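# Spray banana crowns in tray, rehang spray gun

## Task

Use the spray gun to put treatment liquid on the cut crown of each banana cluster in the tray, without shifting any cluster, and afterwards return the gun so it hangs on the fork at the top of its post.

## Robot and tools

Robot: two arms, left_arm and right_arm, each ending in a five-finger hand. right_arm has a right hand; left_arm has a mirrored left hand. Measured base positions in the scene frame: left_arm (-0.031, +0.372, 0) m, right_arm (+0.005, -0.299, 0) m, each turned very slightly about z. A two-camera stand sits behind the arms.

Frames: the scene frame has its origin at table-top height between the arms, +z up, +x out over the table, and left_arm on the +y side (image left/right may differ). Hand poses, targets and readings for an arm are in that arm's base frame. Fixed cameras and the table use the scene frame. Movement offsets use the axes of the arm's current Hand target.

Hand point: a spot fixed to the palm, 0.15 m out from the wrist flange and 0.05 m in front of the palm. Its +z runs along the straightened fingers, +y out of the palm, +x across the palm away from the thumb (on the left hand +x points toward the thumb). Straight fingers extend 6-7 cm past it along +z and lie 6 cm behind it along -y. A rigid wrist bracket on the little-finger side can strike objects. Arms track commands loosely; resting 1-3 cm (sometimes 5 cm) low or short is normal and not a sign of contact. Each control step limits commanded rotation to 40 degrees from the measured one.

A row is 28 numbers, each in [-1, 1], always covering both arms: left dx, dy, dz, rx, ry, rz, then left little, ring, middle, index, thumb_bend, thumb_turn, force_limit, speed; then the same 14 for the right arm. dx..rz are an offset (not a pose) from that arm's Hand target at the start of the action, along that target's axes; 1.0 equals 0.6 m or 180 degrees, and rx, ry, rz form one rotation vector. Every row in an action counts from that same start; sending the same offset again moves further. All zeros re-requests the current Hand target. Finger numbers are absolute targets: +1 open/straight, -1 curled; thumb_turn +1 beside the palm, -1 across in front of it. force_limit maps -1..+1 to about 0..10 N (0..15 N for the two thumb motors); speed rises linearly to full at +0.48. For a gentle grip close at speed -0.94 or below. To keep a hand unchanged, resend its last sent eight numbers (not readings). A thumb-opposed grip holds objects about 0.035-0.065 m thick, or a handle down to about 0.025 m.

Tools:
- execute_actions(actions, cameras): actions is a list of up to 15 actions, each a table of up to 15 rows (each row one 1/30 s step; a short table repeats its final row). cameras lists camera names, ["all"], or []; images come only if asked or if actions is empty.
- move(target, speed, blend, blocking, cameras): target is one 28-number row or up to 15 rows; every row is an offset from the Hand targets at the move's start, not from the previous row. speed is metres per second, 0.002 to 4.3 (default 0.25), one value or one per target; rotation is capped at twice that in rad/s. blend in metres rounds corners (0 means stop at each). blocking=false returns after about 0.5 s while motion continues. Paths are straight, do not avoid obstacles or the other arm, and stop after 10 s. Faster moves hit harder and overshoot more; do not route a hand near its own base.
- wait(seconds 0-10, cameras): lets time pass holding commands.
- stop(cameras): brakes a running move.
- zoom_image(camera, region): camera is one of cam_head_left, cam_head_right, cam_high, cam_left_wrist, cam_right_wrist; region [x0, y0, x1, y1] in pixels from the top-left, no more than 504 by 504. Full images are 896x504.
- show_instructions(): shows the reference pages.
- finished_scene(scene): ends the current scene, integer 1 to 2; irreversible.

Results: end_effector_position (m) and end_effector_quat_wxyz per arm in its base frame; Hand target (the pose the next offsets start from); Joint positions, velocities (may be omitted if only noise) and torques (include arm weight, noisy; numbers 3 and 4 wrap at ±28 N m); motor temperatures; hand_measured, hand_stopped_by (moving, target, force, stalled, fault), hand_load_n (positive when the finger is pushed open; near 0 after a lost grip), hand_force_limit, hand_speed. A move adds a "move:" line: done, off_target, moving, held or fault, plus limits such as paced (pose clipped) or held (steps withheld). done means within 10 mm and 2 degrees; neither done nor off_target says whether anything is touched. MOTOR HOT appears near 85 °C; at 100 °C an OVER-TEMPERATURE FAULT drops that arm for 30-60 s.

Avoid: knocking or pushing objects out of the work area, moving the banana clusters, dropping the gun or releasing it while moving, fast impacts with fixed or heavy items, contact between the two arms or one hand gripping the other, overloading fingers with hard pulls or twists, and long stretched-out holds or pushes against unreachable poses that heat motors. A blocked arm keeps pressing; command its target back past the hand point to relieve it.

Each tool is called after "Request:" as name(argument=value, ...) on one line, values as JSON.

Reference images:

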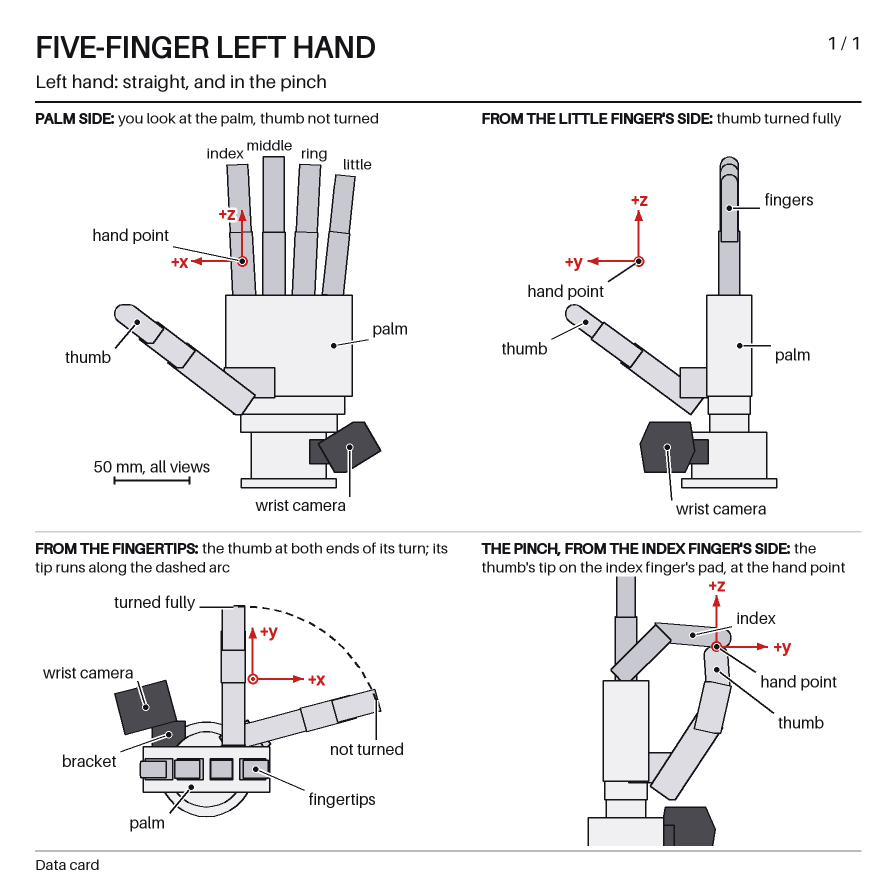

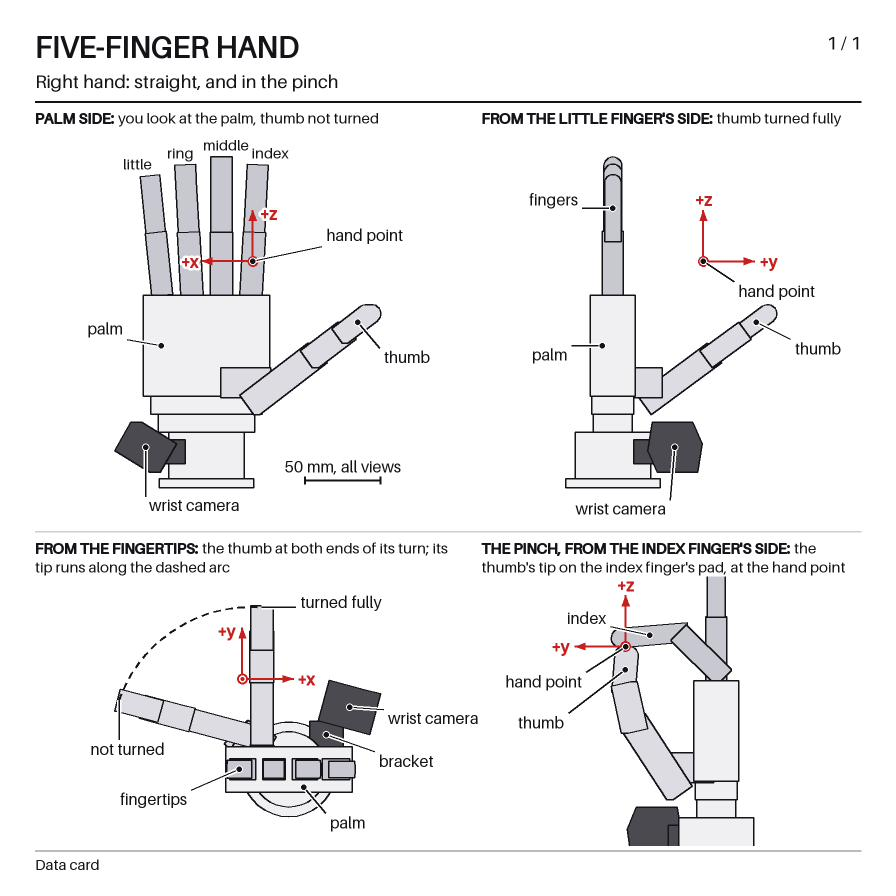

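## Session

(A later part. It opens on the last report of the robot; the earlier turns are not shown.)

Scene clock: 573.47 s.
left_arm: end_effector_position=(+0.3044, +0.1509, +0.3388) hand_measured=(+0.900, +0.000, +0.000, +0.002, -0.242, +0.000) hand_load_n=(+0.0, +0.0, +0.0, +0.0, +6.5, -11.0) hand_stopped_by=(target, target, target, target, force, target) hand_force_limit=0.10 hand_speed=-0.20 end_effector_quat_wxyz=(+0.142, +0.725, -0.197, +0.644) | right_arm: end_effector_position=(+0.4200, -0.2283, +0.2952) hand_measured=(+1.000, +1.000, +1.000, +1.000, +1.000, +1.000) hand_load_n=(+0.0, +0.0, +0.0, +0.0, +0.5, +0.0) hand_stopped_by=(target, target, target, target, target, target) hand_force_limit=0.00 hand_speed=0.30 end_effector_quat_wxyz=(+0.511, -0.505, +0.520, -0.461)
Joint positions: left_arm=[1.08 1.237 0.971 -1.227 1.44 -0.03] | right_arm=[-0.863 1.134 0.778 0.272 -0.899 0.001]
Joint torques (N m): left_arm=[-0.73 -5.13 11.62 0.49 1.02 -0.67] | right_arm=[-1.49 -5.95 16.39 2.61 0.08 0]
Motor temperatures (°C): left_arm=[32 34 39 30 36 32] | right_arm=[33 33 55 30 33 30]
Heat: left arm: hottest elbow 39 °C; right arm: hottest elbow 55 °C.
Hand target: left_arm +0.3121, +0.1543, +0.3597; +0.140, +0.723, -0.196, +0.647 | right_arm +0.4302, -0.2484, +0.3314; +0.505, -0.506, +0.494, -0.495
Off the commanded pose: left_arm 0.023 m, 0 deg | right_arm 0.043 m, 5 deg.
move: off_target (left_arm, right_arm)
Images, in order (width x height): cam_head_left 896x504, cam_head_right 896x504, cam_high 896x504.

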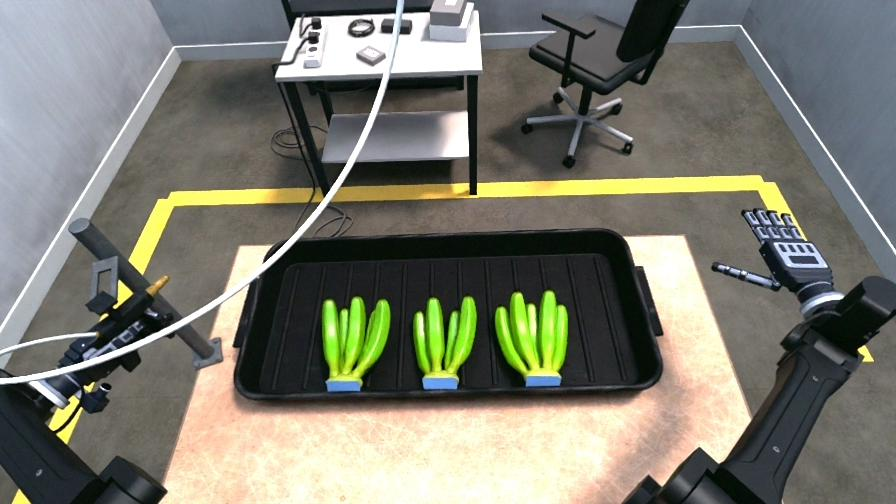

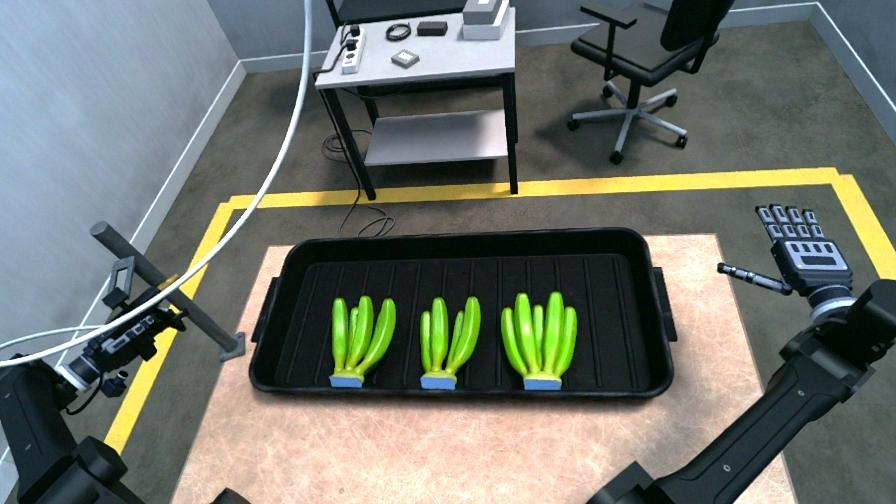

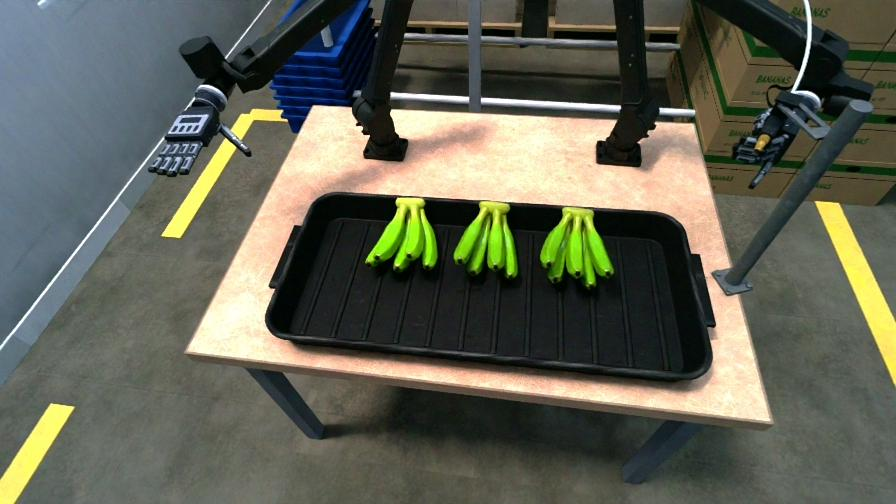

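Request:
move(target=[[0.0003,-0.002,-0.0105,0,0,0,0.9,0.0,0.0,0.0,-0.92,0.0,0.1,-0.2,0,0,0,0,0,0,1,1,1,1,1,1,0,0.3],[0.005,-0.0177,0.0065,0,0,0,0.9,0.0,0.0,0.0,-0.92,0.0,0.1,-0.2,0,0,0,0,0,0,1,1,1,1,1,1,0,0.3]], speed=0.04, cameras=["cam_head_left","cam_head_right","cam_high"])

Request:
zoom_image(camera="cam_head_left", region=[74, 276, 134, 336])

Request:
zoom_image(camera="cam_high", region=[760, 70, 830, 140])

Scene clock: 579.10 s.
left_arm: end_effector_position=(+0.3071, +0.1522, +0.3383) hand_measured=(+0.900, +0.000, +0.000, +0.002, -0.242, +0.000) hand_load_n=(+0.0, +0.0, +0.0, +0.0, +7.0, -11.5) hand_stopped_by=(target, target, target, target, force, target) hand_force_limit=0.10 hand_speed=-0.20 end_effector_quat_wxyz=(+0.136, +0.725, -0.203, +0.644) | right_arm: end_effector_position=(+0.4200, -0.2283, +0.2952) hand_measured=(+1.000, +1.000, +1.000, +1.000, +1.000, +1.000) hand_load_n=(+0.0, +0.0, +0.0, +0.0, +0.0, +0.0) hand_stopped_by=(target, target, target, target, target, target) hand_force_limit=0.00 hand_speed=0.30 end_effector_quat_wxyz=(+0.511, -0.505, +0.520, -0.461)
Joint positions: left_arm=[1.074 1.237 0.974 -1.195 1.435 -0.05] | right_arm=[-0.863 1.134 0.778 0.272 -0.899 0.001]
Joint torques (N m): left_arm=[-1.08 -3.66 13.24 0.53 1.15 -0.85] | right_arm=[-1.55 -5.95 16.39 2.62 0.07 0]
Motor temperatures (°C): left_arm=[32 34 40 30 36 32] | right_arm=[33 33 55 30 33 30]
Heat: left arm: hottest elbow 40 °C; right arm: hottest elbow 55 °C.
Hand target: left_arm +0.3208, +0.1616, +0.3628; +0.140, +0.724, -0.196, +0.647 | right_arm +0.4302, -0.2484, +0.3314; +0.505, -0.506, +0.494, -0.495
Off the commanded pose: left_arm 0.030 m, 1 deg | right_arm 0.043 m, 5 deg.
move: off_target (left_arm, right_arm)
Images, in order (width x height): cam_head_left 896x504, cam_head_right 896x504, cam_high 896x504.

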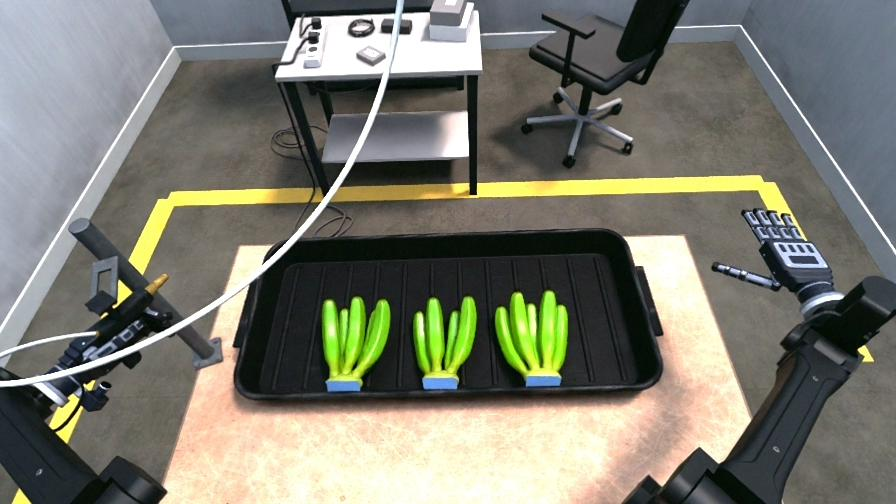

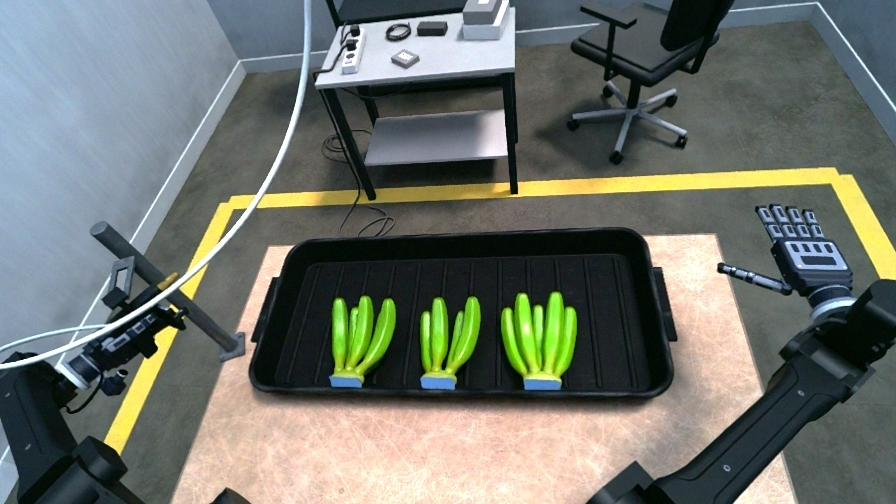

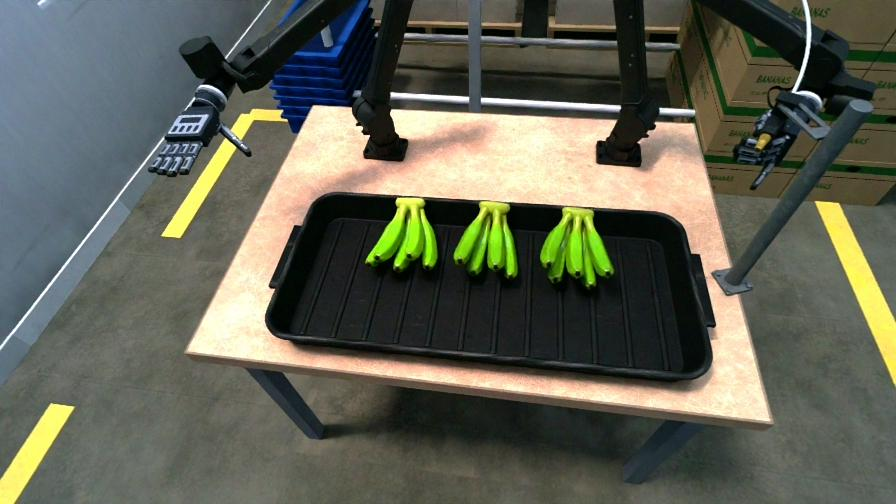

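Scaled by 8.400 from the camera's 896x504 image, which has a finer 1280x720 frame.

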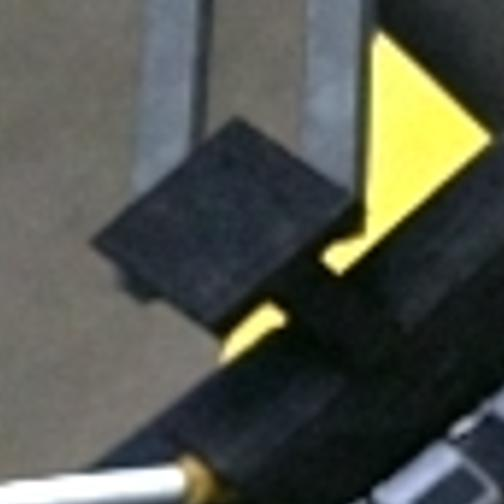

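Scaled by 7.200 from the camera's 896x504 image, which has a finer 1280x720 frame.

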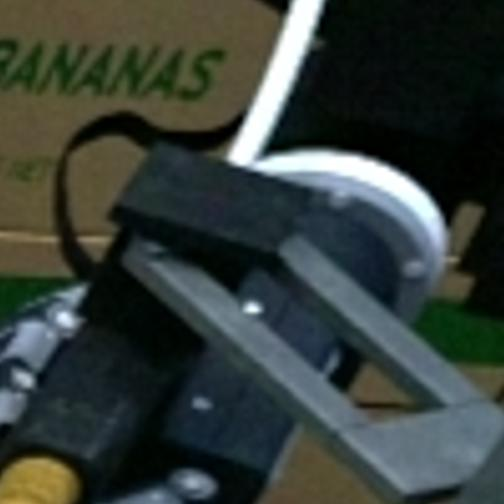

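Request:
move(target=[-0.031,0.0395,-0.0183,0,0,0,0.9,0.0,0.0,0.0,-0.92,0.0,0.1,-0.2,0,0,0,0,0,0,1,1,1,1,1,1,0,0.3], speed=0.06, cameras=["cam_head_left","cam_high"])

Request:
zoom_image(camera="cam_head_left", region=[74, 276, 134, 336])

Request:
zoom_image(camera="cam_high", region=[760, 70, 830, 140])

Scene clock: 581.13 s.
left_arm: end_effector_position=(+0.3017, +0.1475, +0.3390) hand_measured=(+0.900, +0.000, +0.000, +0.002, -0.242, +0.000) hand_load_n=(+0.5, +0.0, +0.0, +0.5, +7.0, -6.5) hand_stopped_by=(target, target, target, target, force, target) hand_force_limit=0.10 hand_speed=-0.20 end_effector_quat_wxyz=(+0.143, +0.727, -0.198, +0.642) | right_arm: end_effector_position=(+0.4200, -0.2283, +0.2952) hand_measured=(+1.000, +1.000, +1.000, +1.000, +1.000, +1.000) hand_load_n=(+0.0, +0.0, +0.0, +0.0, +0.0, -0.5) hand_stopped_by=(target, target, target, target, target, target) hand_force_limit=0.00 hand_speed=0.30 end_effector_quat_wxyz=(+0.511, -0.505, +0.520, -0.461)
Joint positions: left_arm=[1.081 1.237 0.974 -1.28 1.436 0.018] | right_arm=[-0.863 1.134 0.778 0.272 -0.899 0.001]
Joint torques (N m): left_arm=[0.97 -5.25 8.03 -0.21 1.25 -0.03] | right_arm=[-1.49 -5.95 16.39 2.61 0.08 0]
Motor temperatures (°C): left_arm=[32 34 40 30 36 32] | right_arm=[33 33 55 30 33 30]
Heat: left arm: hottest elbow 40 °C; right arm: hottest elbow 55 °C.
Hand target: left_arm +0.2985, +0.1475, +0.3445; +0.140, +0.723, -0.197, +0.647 | right_arm +0.4302, -0.2484, +0.3314; +0.505, -0.506, +0.494, -0.495
Off the commanded pose: left_arm 0.006 m, 1 deg | right_arm 0.043 m, 5 deg.
move: off_target (right_arm)
Images, in order (width x height): cam_head_left 896x504, cam_high 896x504.

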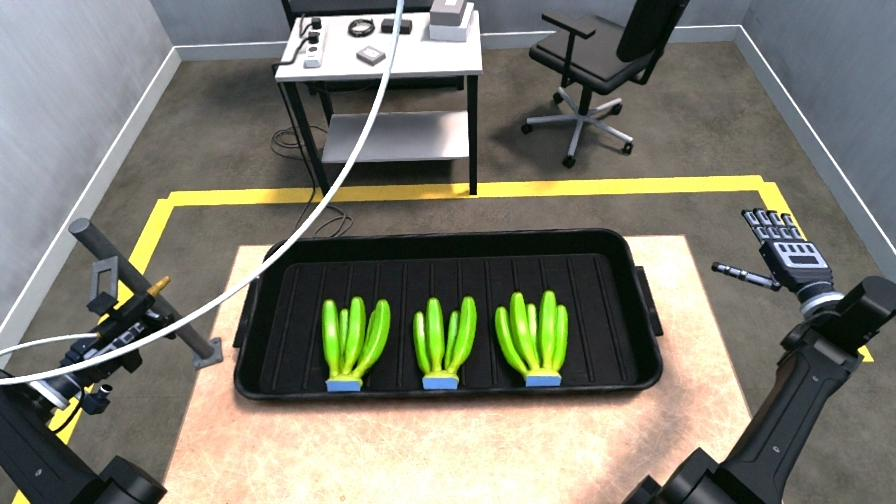

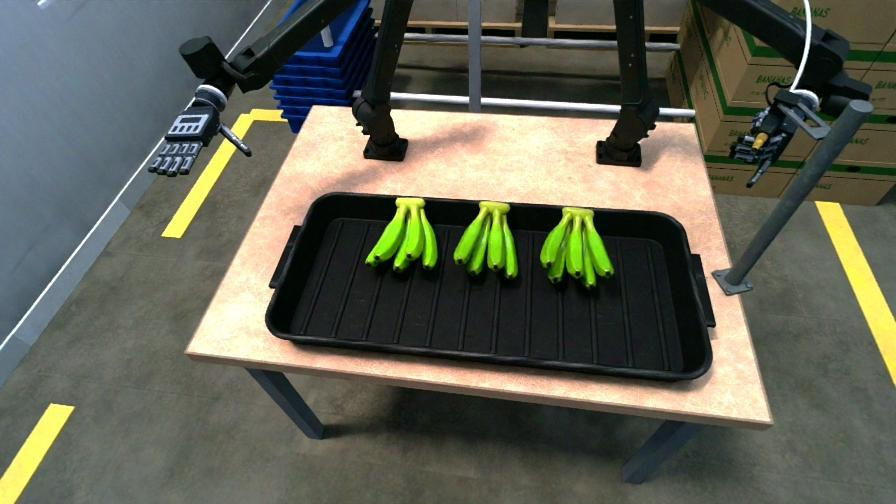

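Scaled by 8.400 from the camera's 896x504 image, which has a finer 1280x720 frame.

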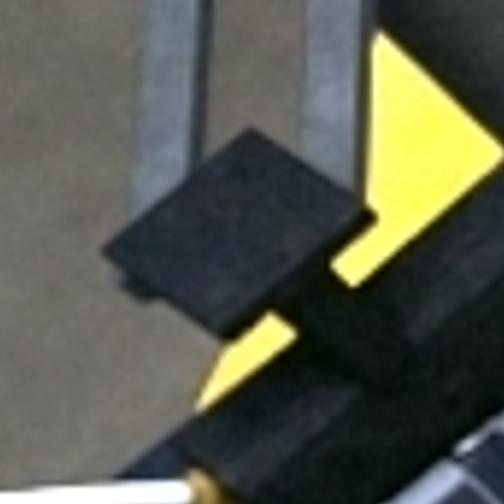

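Scaled by 7.200 from the camera's 896x504 image, which has a finer 1280x720 frame.

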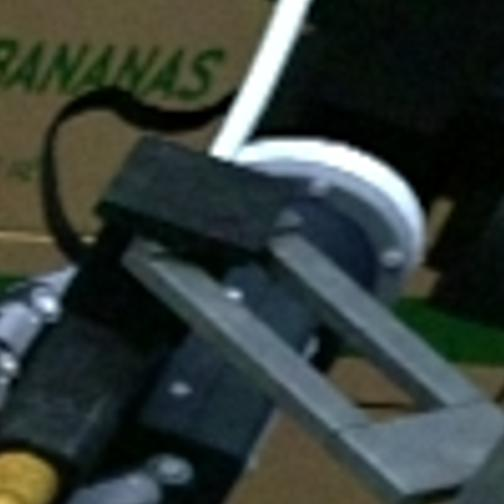

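Request:
move(target=[0.0228,-0.0125,0.0195,0,0,0,0.9,0.0,0.0,0.0,-0.92,0.0,0.1,-0.2,0,0,0,0,0,0,1,1,1,1,1,1,0,0.3], speed=0.04, cameras=["cam_head_left","cam_high"])

Request:
zoom_image(camera="cam_head_left", region=[74, 276, 134, 336])

Request:
zoom_image(camera="cam_high", region=[760, 70, 830, 140])

Scene clock: 582.97 s.
left_arm: end_effector_position=(+0.3076, +0.1529, +0.3388) hand_measured=(+0.900, +0.000, +0.000, +0.002, -0.242, +0.000) hand_load_n=(+0.0, +0.0, +0.0, +0.0, +6.5, -11.0) hand_stopped_by=(target, target, target, target, force, target) hand_force_limit=0.10 hand_speed=-0.20 end_effector_quat_wxyz=(+0.128, +0.726, -0.208, +0.643) | right_arm: end_effector_position=(+0.4200, -0.2283, +0.2952) hand_measured=(+1.000, +1.000, +1.000, +1.000, +1.000, +1.000) hand_load_n=(+0.0, +0.0, +0.0, +0.0, +0.0, +0.0) hand_stopped_by=(target, target, target, target, target, target) hand_force_limit=0.00 hand_speed=0.30 end_effector_quat_wxyz=(+0.511, -0.505, +0.520, -0.461)
Joint positions: left_arm=[1.074 1.229 0.974 -1.169 1.428 -0.067] | right_arm=[-0.863 1.134 0.778 0.272 -0.899 0.001]
Joint torques (N m): left_arm=[-1.44 -5.83 9.7 0.77 1.36 -0.84] | right_arm=[-1.49 -5.95 16.39 2.61 0.07 0]
Motor temperatures (°C): left_arm=[32 34 39 30 36 32] | right_arm=[33 33 55 30 33 30]
Heat: left arm: hottest elbow 39 °C; right arm: hottest elbow 55 °C.
Hand target: left_arm +0.3135, +0.1474, +0.3570; +0.140, +0.724, -0.196, +0.647 | right_arm +0.4302, -0.2484, +0.3314; +0.505, -0.506, +0.494, -0.495
Off the commanded pose: left_arm 0.020 m, 2 deg | right_arm 0.043 m, 5 deg.
move: off_target (left_arm, right_arm)
Images, in order (width x height): cam_head_left 896x504, cam_high 896x504.

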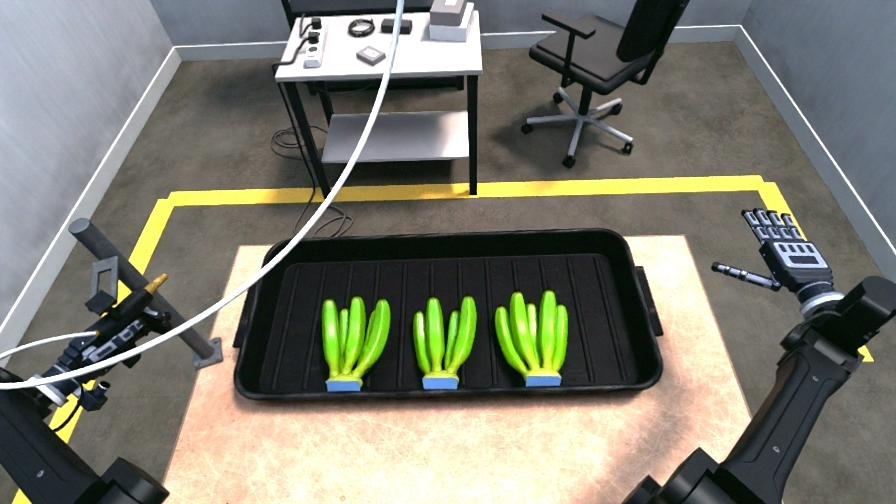

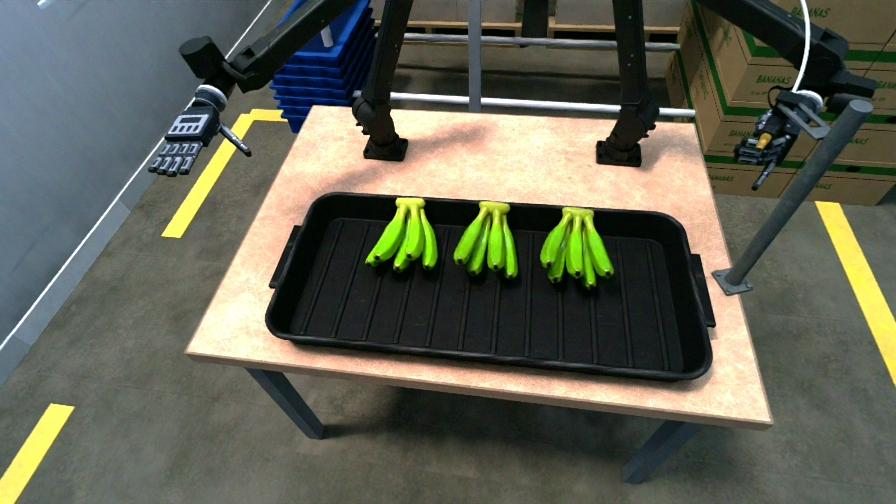

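Scaled by 8.400 from the camera's 896x504 image, which has a finer 1280x720 frame.

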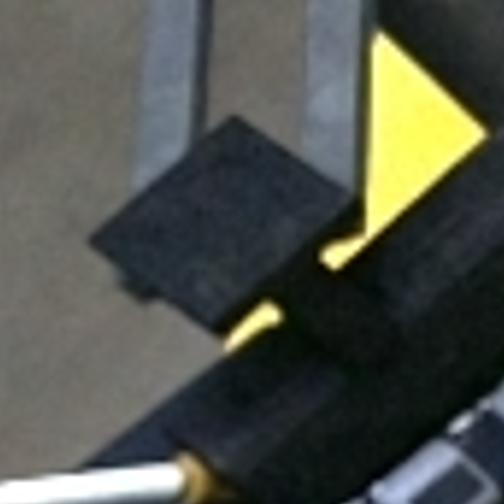

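Scaled by 7.200 from the camera's 896x504 image, which has a finer 1280x720 frame.

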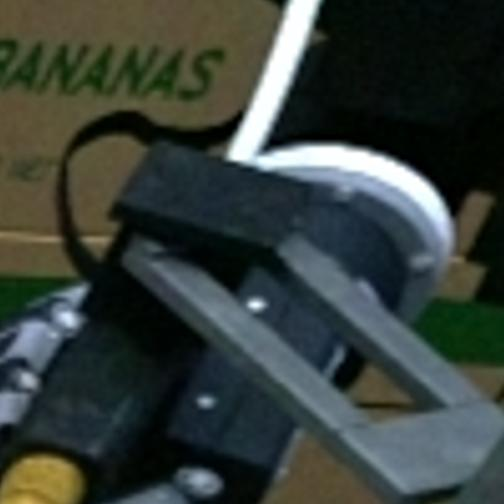

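Request:
move(target=[-0.0483,0.0374,-0.0341,0,0,0,0.9,0.0,0.0,0.0,-0.92,0.0,0.1,-0.2,-0.915,-0.117,-0.065,0,-0.5,0,1,1,1,1,1,1,0,0.3], speed=0.25, cameras=["cam_right_wrist","cam_high"])

Scene clock: 595.83 s.
left_arm: end_effector_position=(+0.2828, +0.1351, +0.3289) hand_measured=(+0.900, +0.000, +0.000, +0.002, -0.242, +0.000) hand_load_n=(+0.0, +0.0, +0.0, +0.5, +6.5, -6.5) hand_stopped_by=(target, target, target, target, force, target) hand_force_limit=0.10 hand_speed=-0.20 end_effector_quat_wxyz=(+0.136, +0.724, -0.205, +0.645) | right_arm: end_effector_position=(+0.3721, +0.2920, +0.3731) hand_measured=(+1.000, +1.000, +1.000, +1.000, +1.000, +1.000) hand_load_n=(-0.5, +0.0, +0.0, +0.0, +0.0, +0.0) hand_stopped_by=(target, target, target, target, target, target) hand_force_limit=0.00 hand_speed=0.30 end_effector_quat_wxyz=(+0.703, -0.711, +0.015, +0.019)
Joint positions: left_arm=[1.116 1.243 0.949 -1.496 1.435 0.289] | right_arm=[0.239 1.258 1.062 0.152 -1.338 0.006]
Joint torques (N m): left_arm=[1.03 -3.31 7.95 -0.57 1.09 -0.02] | right_arm=[0.44 -7.88 16.53 0.88 -0.12 0.03]
Motor temperatures (°C): left_arm=[32 34 39 30 36 33] | right_arm=[33 33 55 29 33 30]
Heat: left arm: hottest elbow 39 °C; right arm: hottest elbow 55 °C.
Hand target: left_arm +0.2825, +0.1399, +0.3296; +0.140, +0.724, -0.196, +0.647 | right_arm +0.3798, +0.2997, +0.4006; +0.707, -0.708, -0.007, +0.007
Off the commanded pose: left_arm 0.005 m, 1 deg | right_arm 0.029 m, 3 deg.
move: off_target (right_arm)
Images, in order (width x height): cam_high 896x504, cam_right_wrist 896x504.

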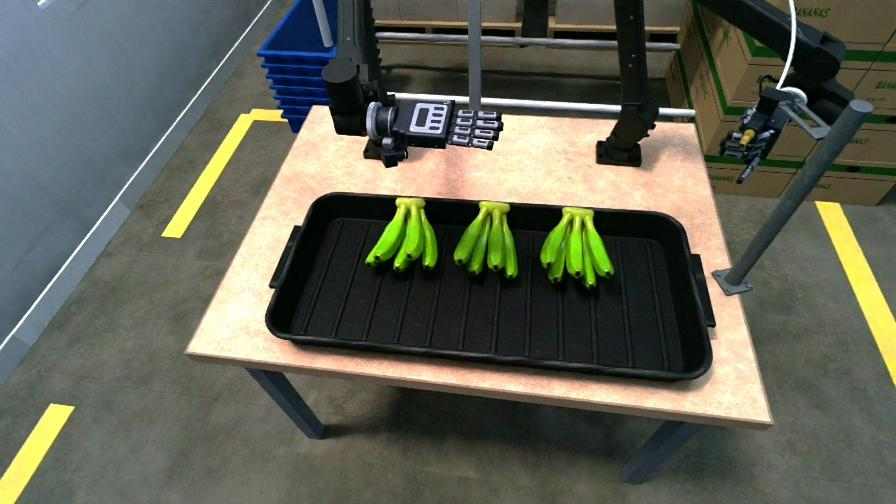

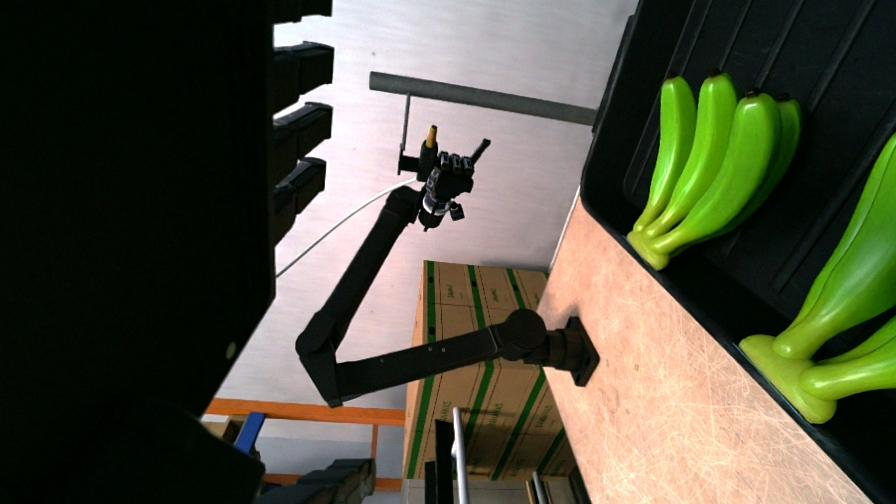

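Request:
zoom_image(camera="cam_right_wrist", region=[370, 70, 500, 240])

Scaled by 2.965 from the camera's 896x504 image, which has a finer 1280x720 frame.

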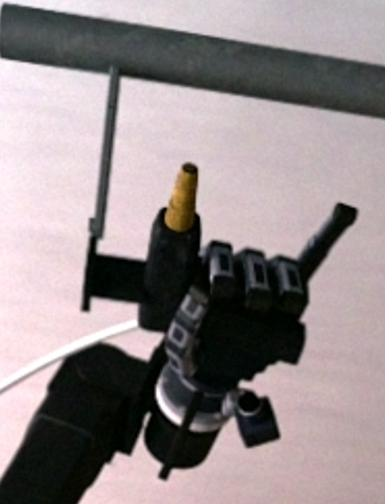

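Request:
move(target=[0,0,0,0,0,0,0.9,0.0,0.0,0.0,-0.92,0.0,0.1,-0.2,-0.09,0,0.48,0,0,0,1,1,1,1,1,1,0,0.3], speed=0.25, cameras=["cam_right_wrist"])

Request:
zoom_image(camera="cam_right_wrist", region=[330, 40, 580, 290])

Scene clock: 599.40 s.
left_arm: end_effector_position=(+0.2827, +0.1350, +0.3288) hand_measured=(+0.900, +0.000, +0.000, +0.002, -0.242, +0.000) hand_load_n=(+0.0, +0.0, +0.0, +0.5, +7.0, -6.5) hand_stopped_by=(target, target, target, target, force, target) hand_force_limit=0.10 hand_speed=-0.20 end_effector_quat_wxyz=(+0.136, +0.723, -0.206, +0.645) | right_arm: end_effector_position=(+0.3137, +0.5741, +0.3682) hand_measured=(+1.000, +1.000, +1.000, +1.000, +1.000, +1.000) hand_load_n=(+0.0, +0.0, +0.0, +0.0, +0.0, -0.5) hand_stopped_by=(target, target, target, target, target, target) hand_force_limit=0.00 hand_speed=0.30 end_effector_quat_wxyz=(+0.694, -0.720, +0.009, +0.021)
Joint positions: left_arm=[1.116 1.243 0.949 -1.496 1.435 0.292] | right_arm=[0.83 1.519 1.324 0.145 -0.757 0.007]
Joint torques (N m): left_arm=[1.03 -3.25 7.98 -0.61 1.09 -0.04] | right_arm=[-0.03 -12.16 17.14 1.39 0.1 -0.04]
Motor temperatures (°C): left_arm=[32 34 39 30 36 33] | right_arm=[33 33 55 29 33 30]
Heat: left arm: hottest elbow 39 °C; right arm: hottest elbow 55 °C.
Hand target: left_arm +0.2825, +0.1399, +0.3297; +0.140, +0.723, -0.197, +0.647 | right_arm +0.3196, +0.5865, +0.4002; +0.706, -0.708, -0.007, +0.008
Off the commanded pose: left_arm 0.005 m, 1 deg | right_arm 0.035 m, 3 deg.
move: off_target (right_arm)
Images, in order (width x height): cam_right_wrist 896x504.

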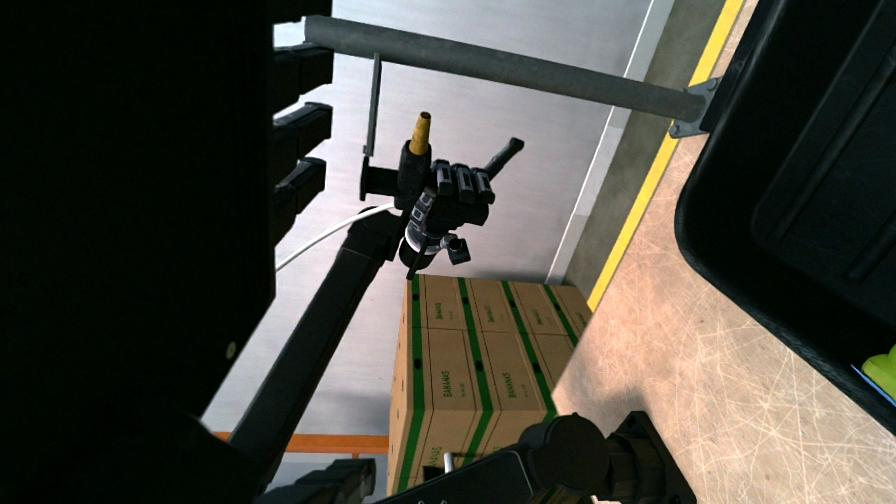

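Scaled by 2.016 from the camera's 896x504 image, which has a finer 1280x720 frame.

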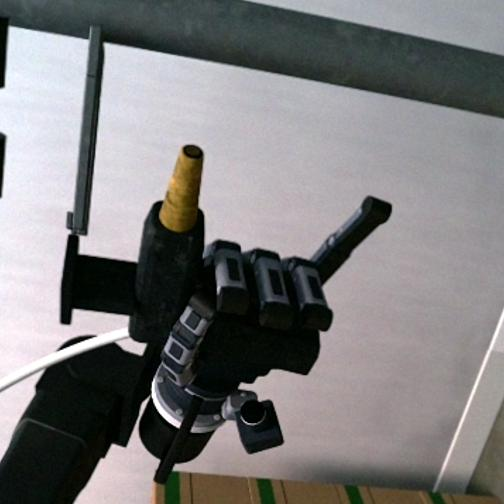

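Request:
move(target=[0,0,0,0,0,0,0.9,0.0,0.0,0.0,-0.92,0.0,0.1,-0.2,0.04,0.167,0.208,0,0,0,1,1,1,1,1,1,0,0.3], speed=0.15, cameras=["cam_right_wrist","cam_head_left","cam_high"])

Request:
zoom_image(camera="cam_high", region=[640, 40, 860, 200])

Request:
zoom_image(camera="cam_head_left", region=[60, 220, 280, 400])

Scene clock: 603.73 s.
left_arm: end_effector_position=(+0.2827, +0.1350, +0.3288) hand_measured=(+0.900, +0.000, +0.000, +0.002, -0.242, +0.000) hand_load_n=(+0.0, +0.0, +0.0, +1.0, +7.0, -6.5) hand_stopped_by=(target, target, target, target, force, target) hand_force_limit=0.10 hand_speed=-0.20 end_effector_quat_wxyz=(+0.136, +0.723, -0.206, +0.645) | right_arm: end_effector_position=(+0.3375, +0.6913, +0.2596) hand_measured=(+1.000, +1.000, +1.000, +1.000, +1.000, +1.000) hand_load_n=(+0.0, +0.0, +0.0, +0.0, +0.0, -0.5) hand_stopped_by=(target, target, target, target, target, target) hand_force_limit=0.00 hand_speed=0.30 end_effector_quat_wxyz=(+0.681, -0.731, +0.018, +0.025)
Joint positions: left_arm=[1.116 1.243 0.949 -1.496 1.435 0.292] | right_arm=[0.931 1.862 1.498 0.275 -0.651 0.007]
Joint torques (N m): left_arm=[1.08 -3.31 7.99 -0.59 1.09 -0.04] | right_arm=[0.5 -17.2 16.5 2.73 0.08 -0.04]
Motor temperatures (°C): left_arm=[32 34 39 30 36 33] | right_arm=[33 33 56 29 33 30]
Heat: left arm: hottest elbow 39 °C; right arm: hottest elbow 56 °C.
Hand target: left_arm +0.2825, +0.1399, +0.3297; +0.140, +0.723, -0.197, +0.647 | right_arm +0.3411, +0.7116, +0.2997; +0.706, -0.708, -0.007, +0.007
Off the commanded pose: left_arm 0.005 m, 1 deg | right_arm 0.045 m, 5 deg.
move: off_target (right_arm)
Images, in order (width x height): cam_head_left 896x504, cam_high 896x504, cam_right_wrist 896x504.

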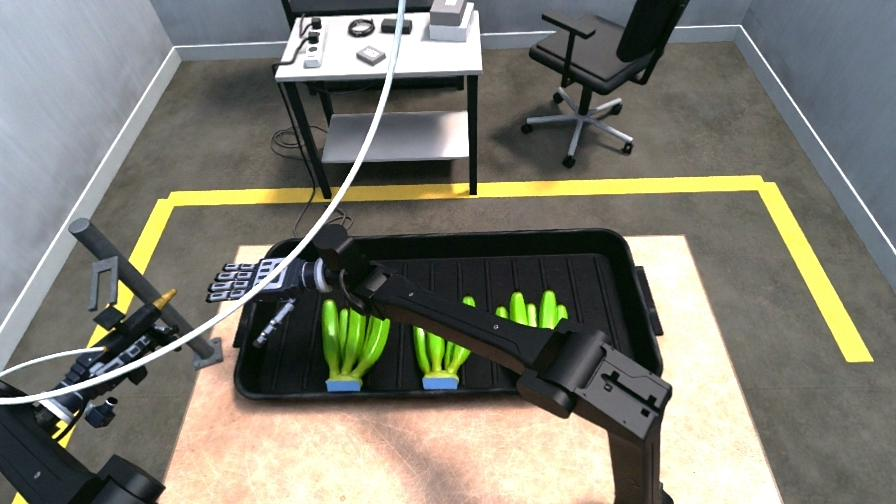

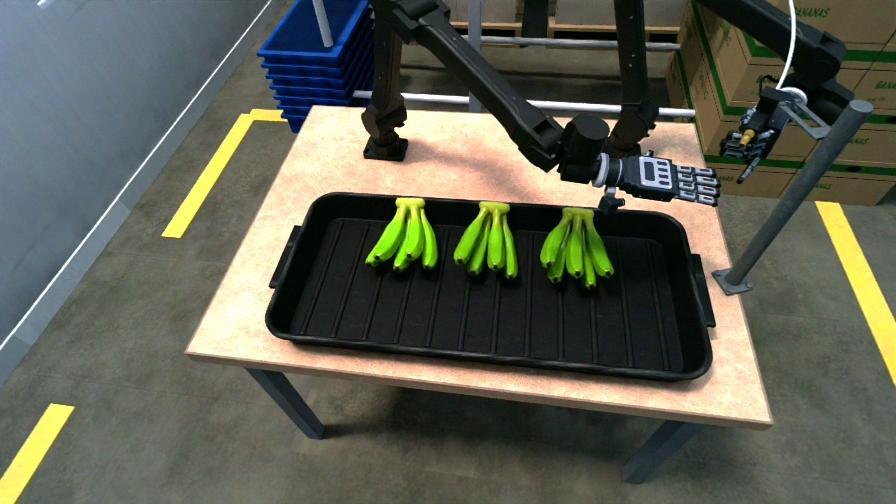

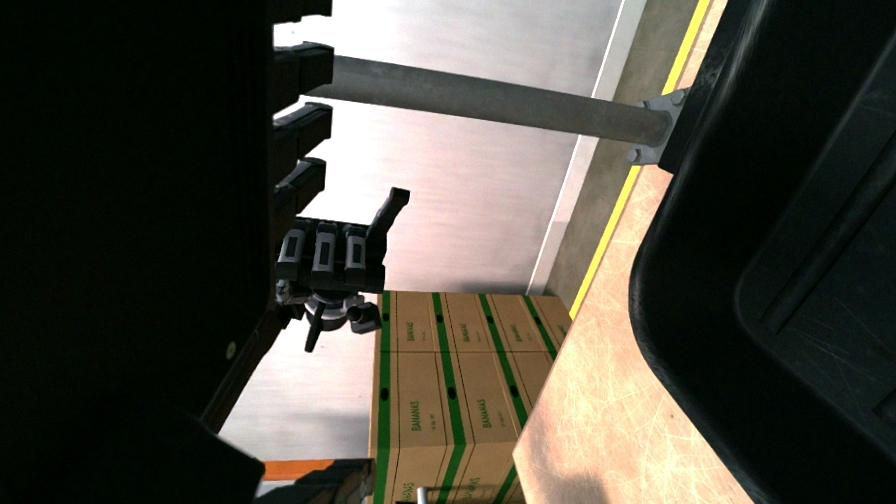

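Scaled by 2.291 from the camera's 896x504 image, which has a finer 1280x720 frame.

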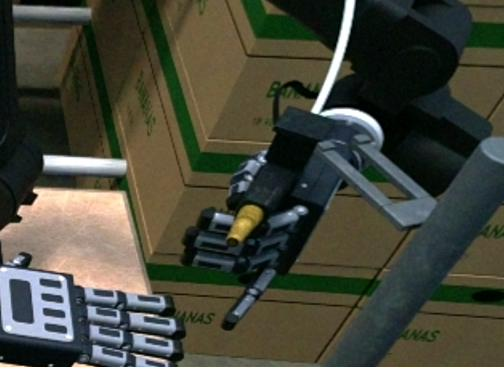

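Scaled by 2.291 from the camera's 896x504 image, which has a finer 1280x720 frame.

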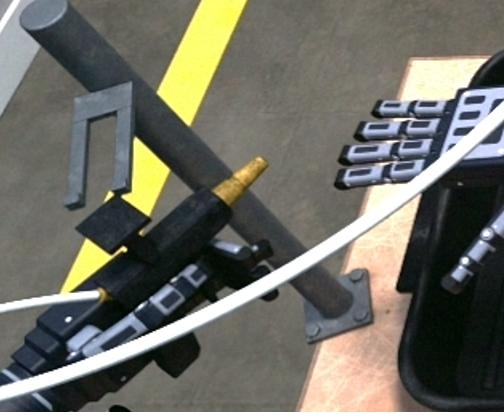

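Request:
move(target=[0,0,0,0,0,0,0.9,0.0,0.0,0.0,-0.92,0.0,0.1,-0.2,0.025,-0.075,0,0,0,0,1,1,1,1,1,1,0,0.3], speed=0.12, cameras=["cam_right_wrist","cam_head_left","cam_high"])

Request:
zoom_image(camera="cam_high", region=[660, 60, 820, 220])

Request:
zoom_image(camera="cam_head_left", region=[120, 230, 260, 370])

Scene clock: 608.00 s.
left_arm: end_effector_position=(+0.2827, +0.1350, +0.3288) hand_measured=(+0.900, +0.000, +0.000, +0.002, -0.242, +0.000) hand_load_n=(+0.0, +0.0, +0.0, +1.0, +6.5, -6.5) hand_stopped_by=(target, target, target, target, force, target) hand_force_limit=0.10 hand_speed=-0.20 end_effector_quat_wxyz=(+0.136, +0.723, -0.206, +0.645) | right_arm: end_effector_position=(+0.3446, +0.7034, +0.3081) hand_measured=(+1.000, +1.000, +1.000, +1.000, +1.000, +1.000) hand_load_n=(+0.0, +0.0, -0.5, -0.5, +0.0, +0.0) hand_stopped_by=(target, target, target, target, target, target) hand_force_limit=0.00 hand_speed=0.30 end_effector_quat_wxyz=(+0.690, -0.723, +0.007, +0.023)
Joint positions: left_arm=[1.116 1.243 0.949 -1.496 1.435 0.292] | right_arm=[0.931 1.862 1.614 0.189 -0.663 0.007]
Joint torques (N m): left_arm=[1.03 -3.25 7.98 -0.59 1.09 -0.04] | right_arm=[-1.03 -17.67 17.07 1.39 -0.12 -0.04]
Motor temperatures (°C): left_arm=[32 34 39 30 36 32] | right_arm=[33 34 57 29 33 30]
Heat: left arm: hottest elbow 39 °C; right arm: hottest elbow 57 °C.
Hand target: left_arm +0.2825, +0.1399, +0.3297; +0.140, +0.723, -0.197, +0.647 | right_arm +0.3562, +0.7120, +0.3448; +0.707, -0.708, -0.007, +0.007
Off the commanded pose: left_arm 0.005 m, 1 deg | right_arm 0.039 m, 4 deg.
move: off_target (right_arm)
Images, in order (width x height): cam_head_left 896x504, cam_high 896x504, cam_right_wrist 896x504.

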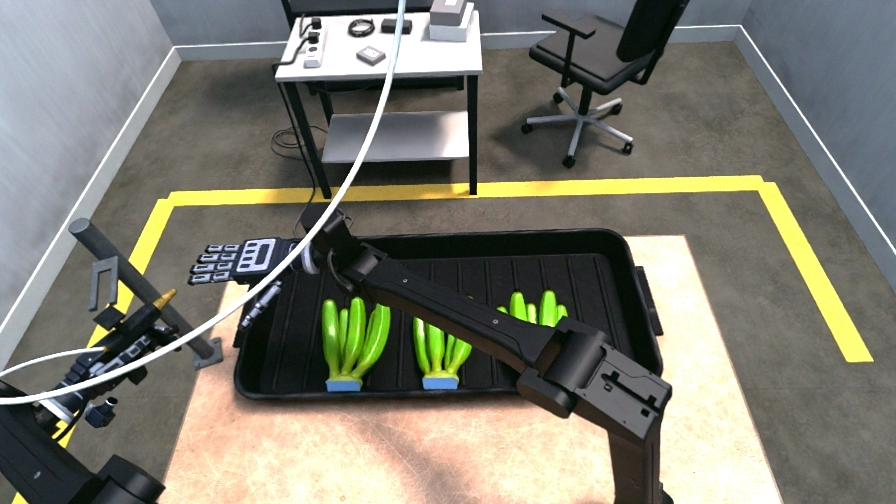

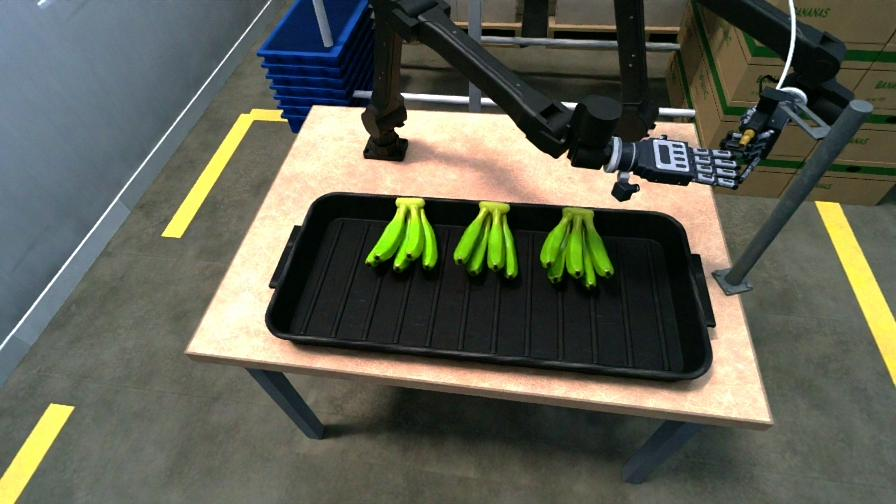

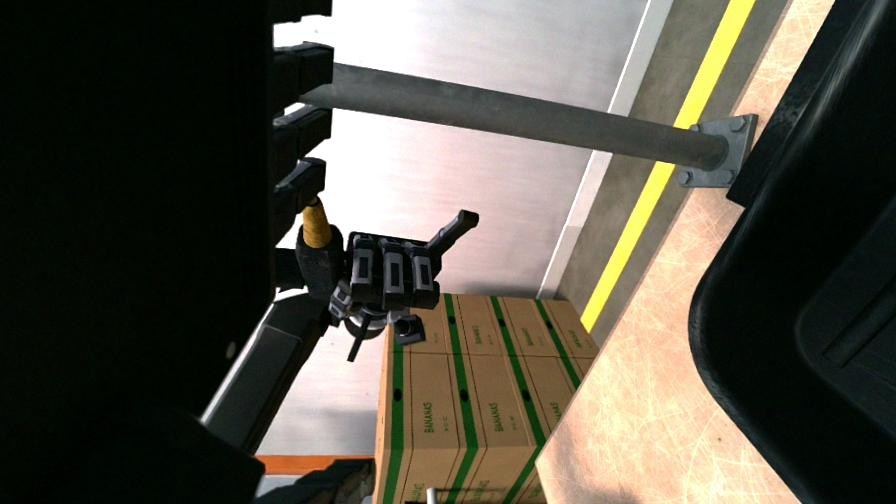

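Scaled by 3.150 from the camera's 896x504 image, which has a finer 1280x720 frame.

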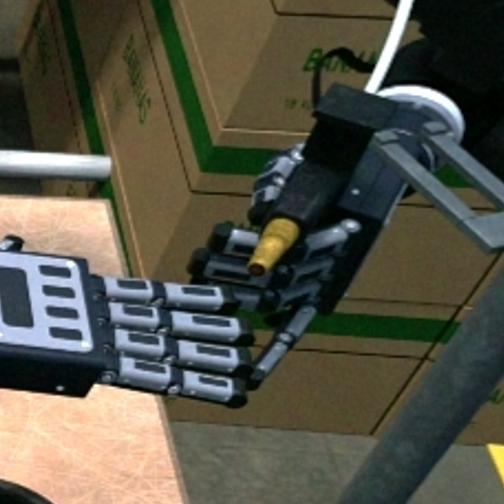

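Scaled by 3.600 from the camera's 896x504 image, which has a finer 1280x720 frame.

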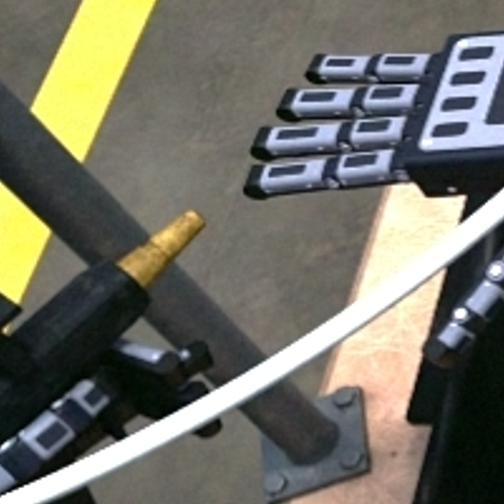

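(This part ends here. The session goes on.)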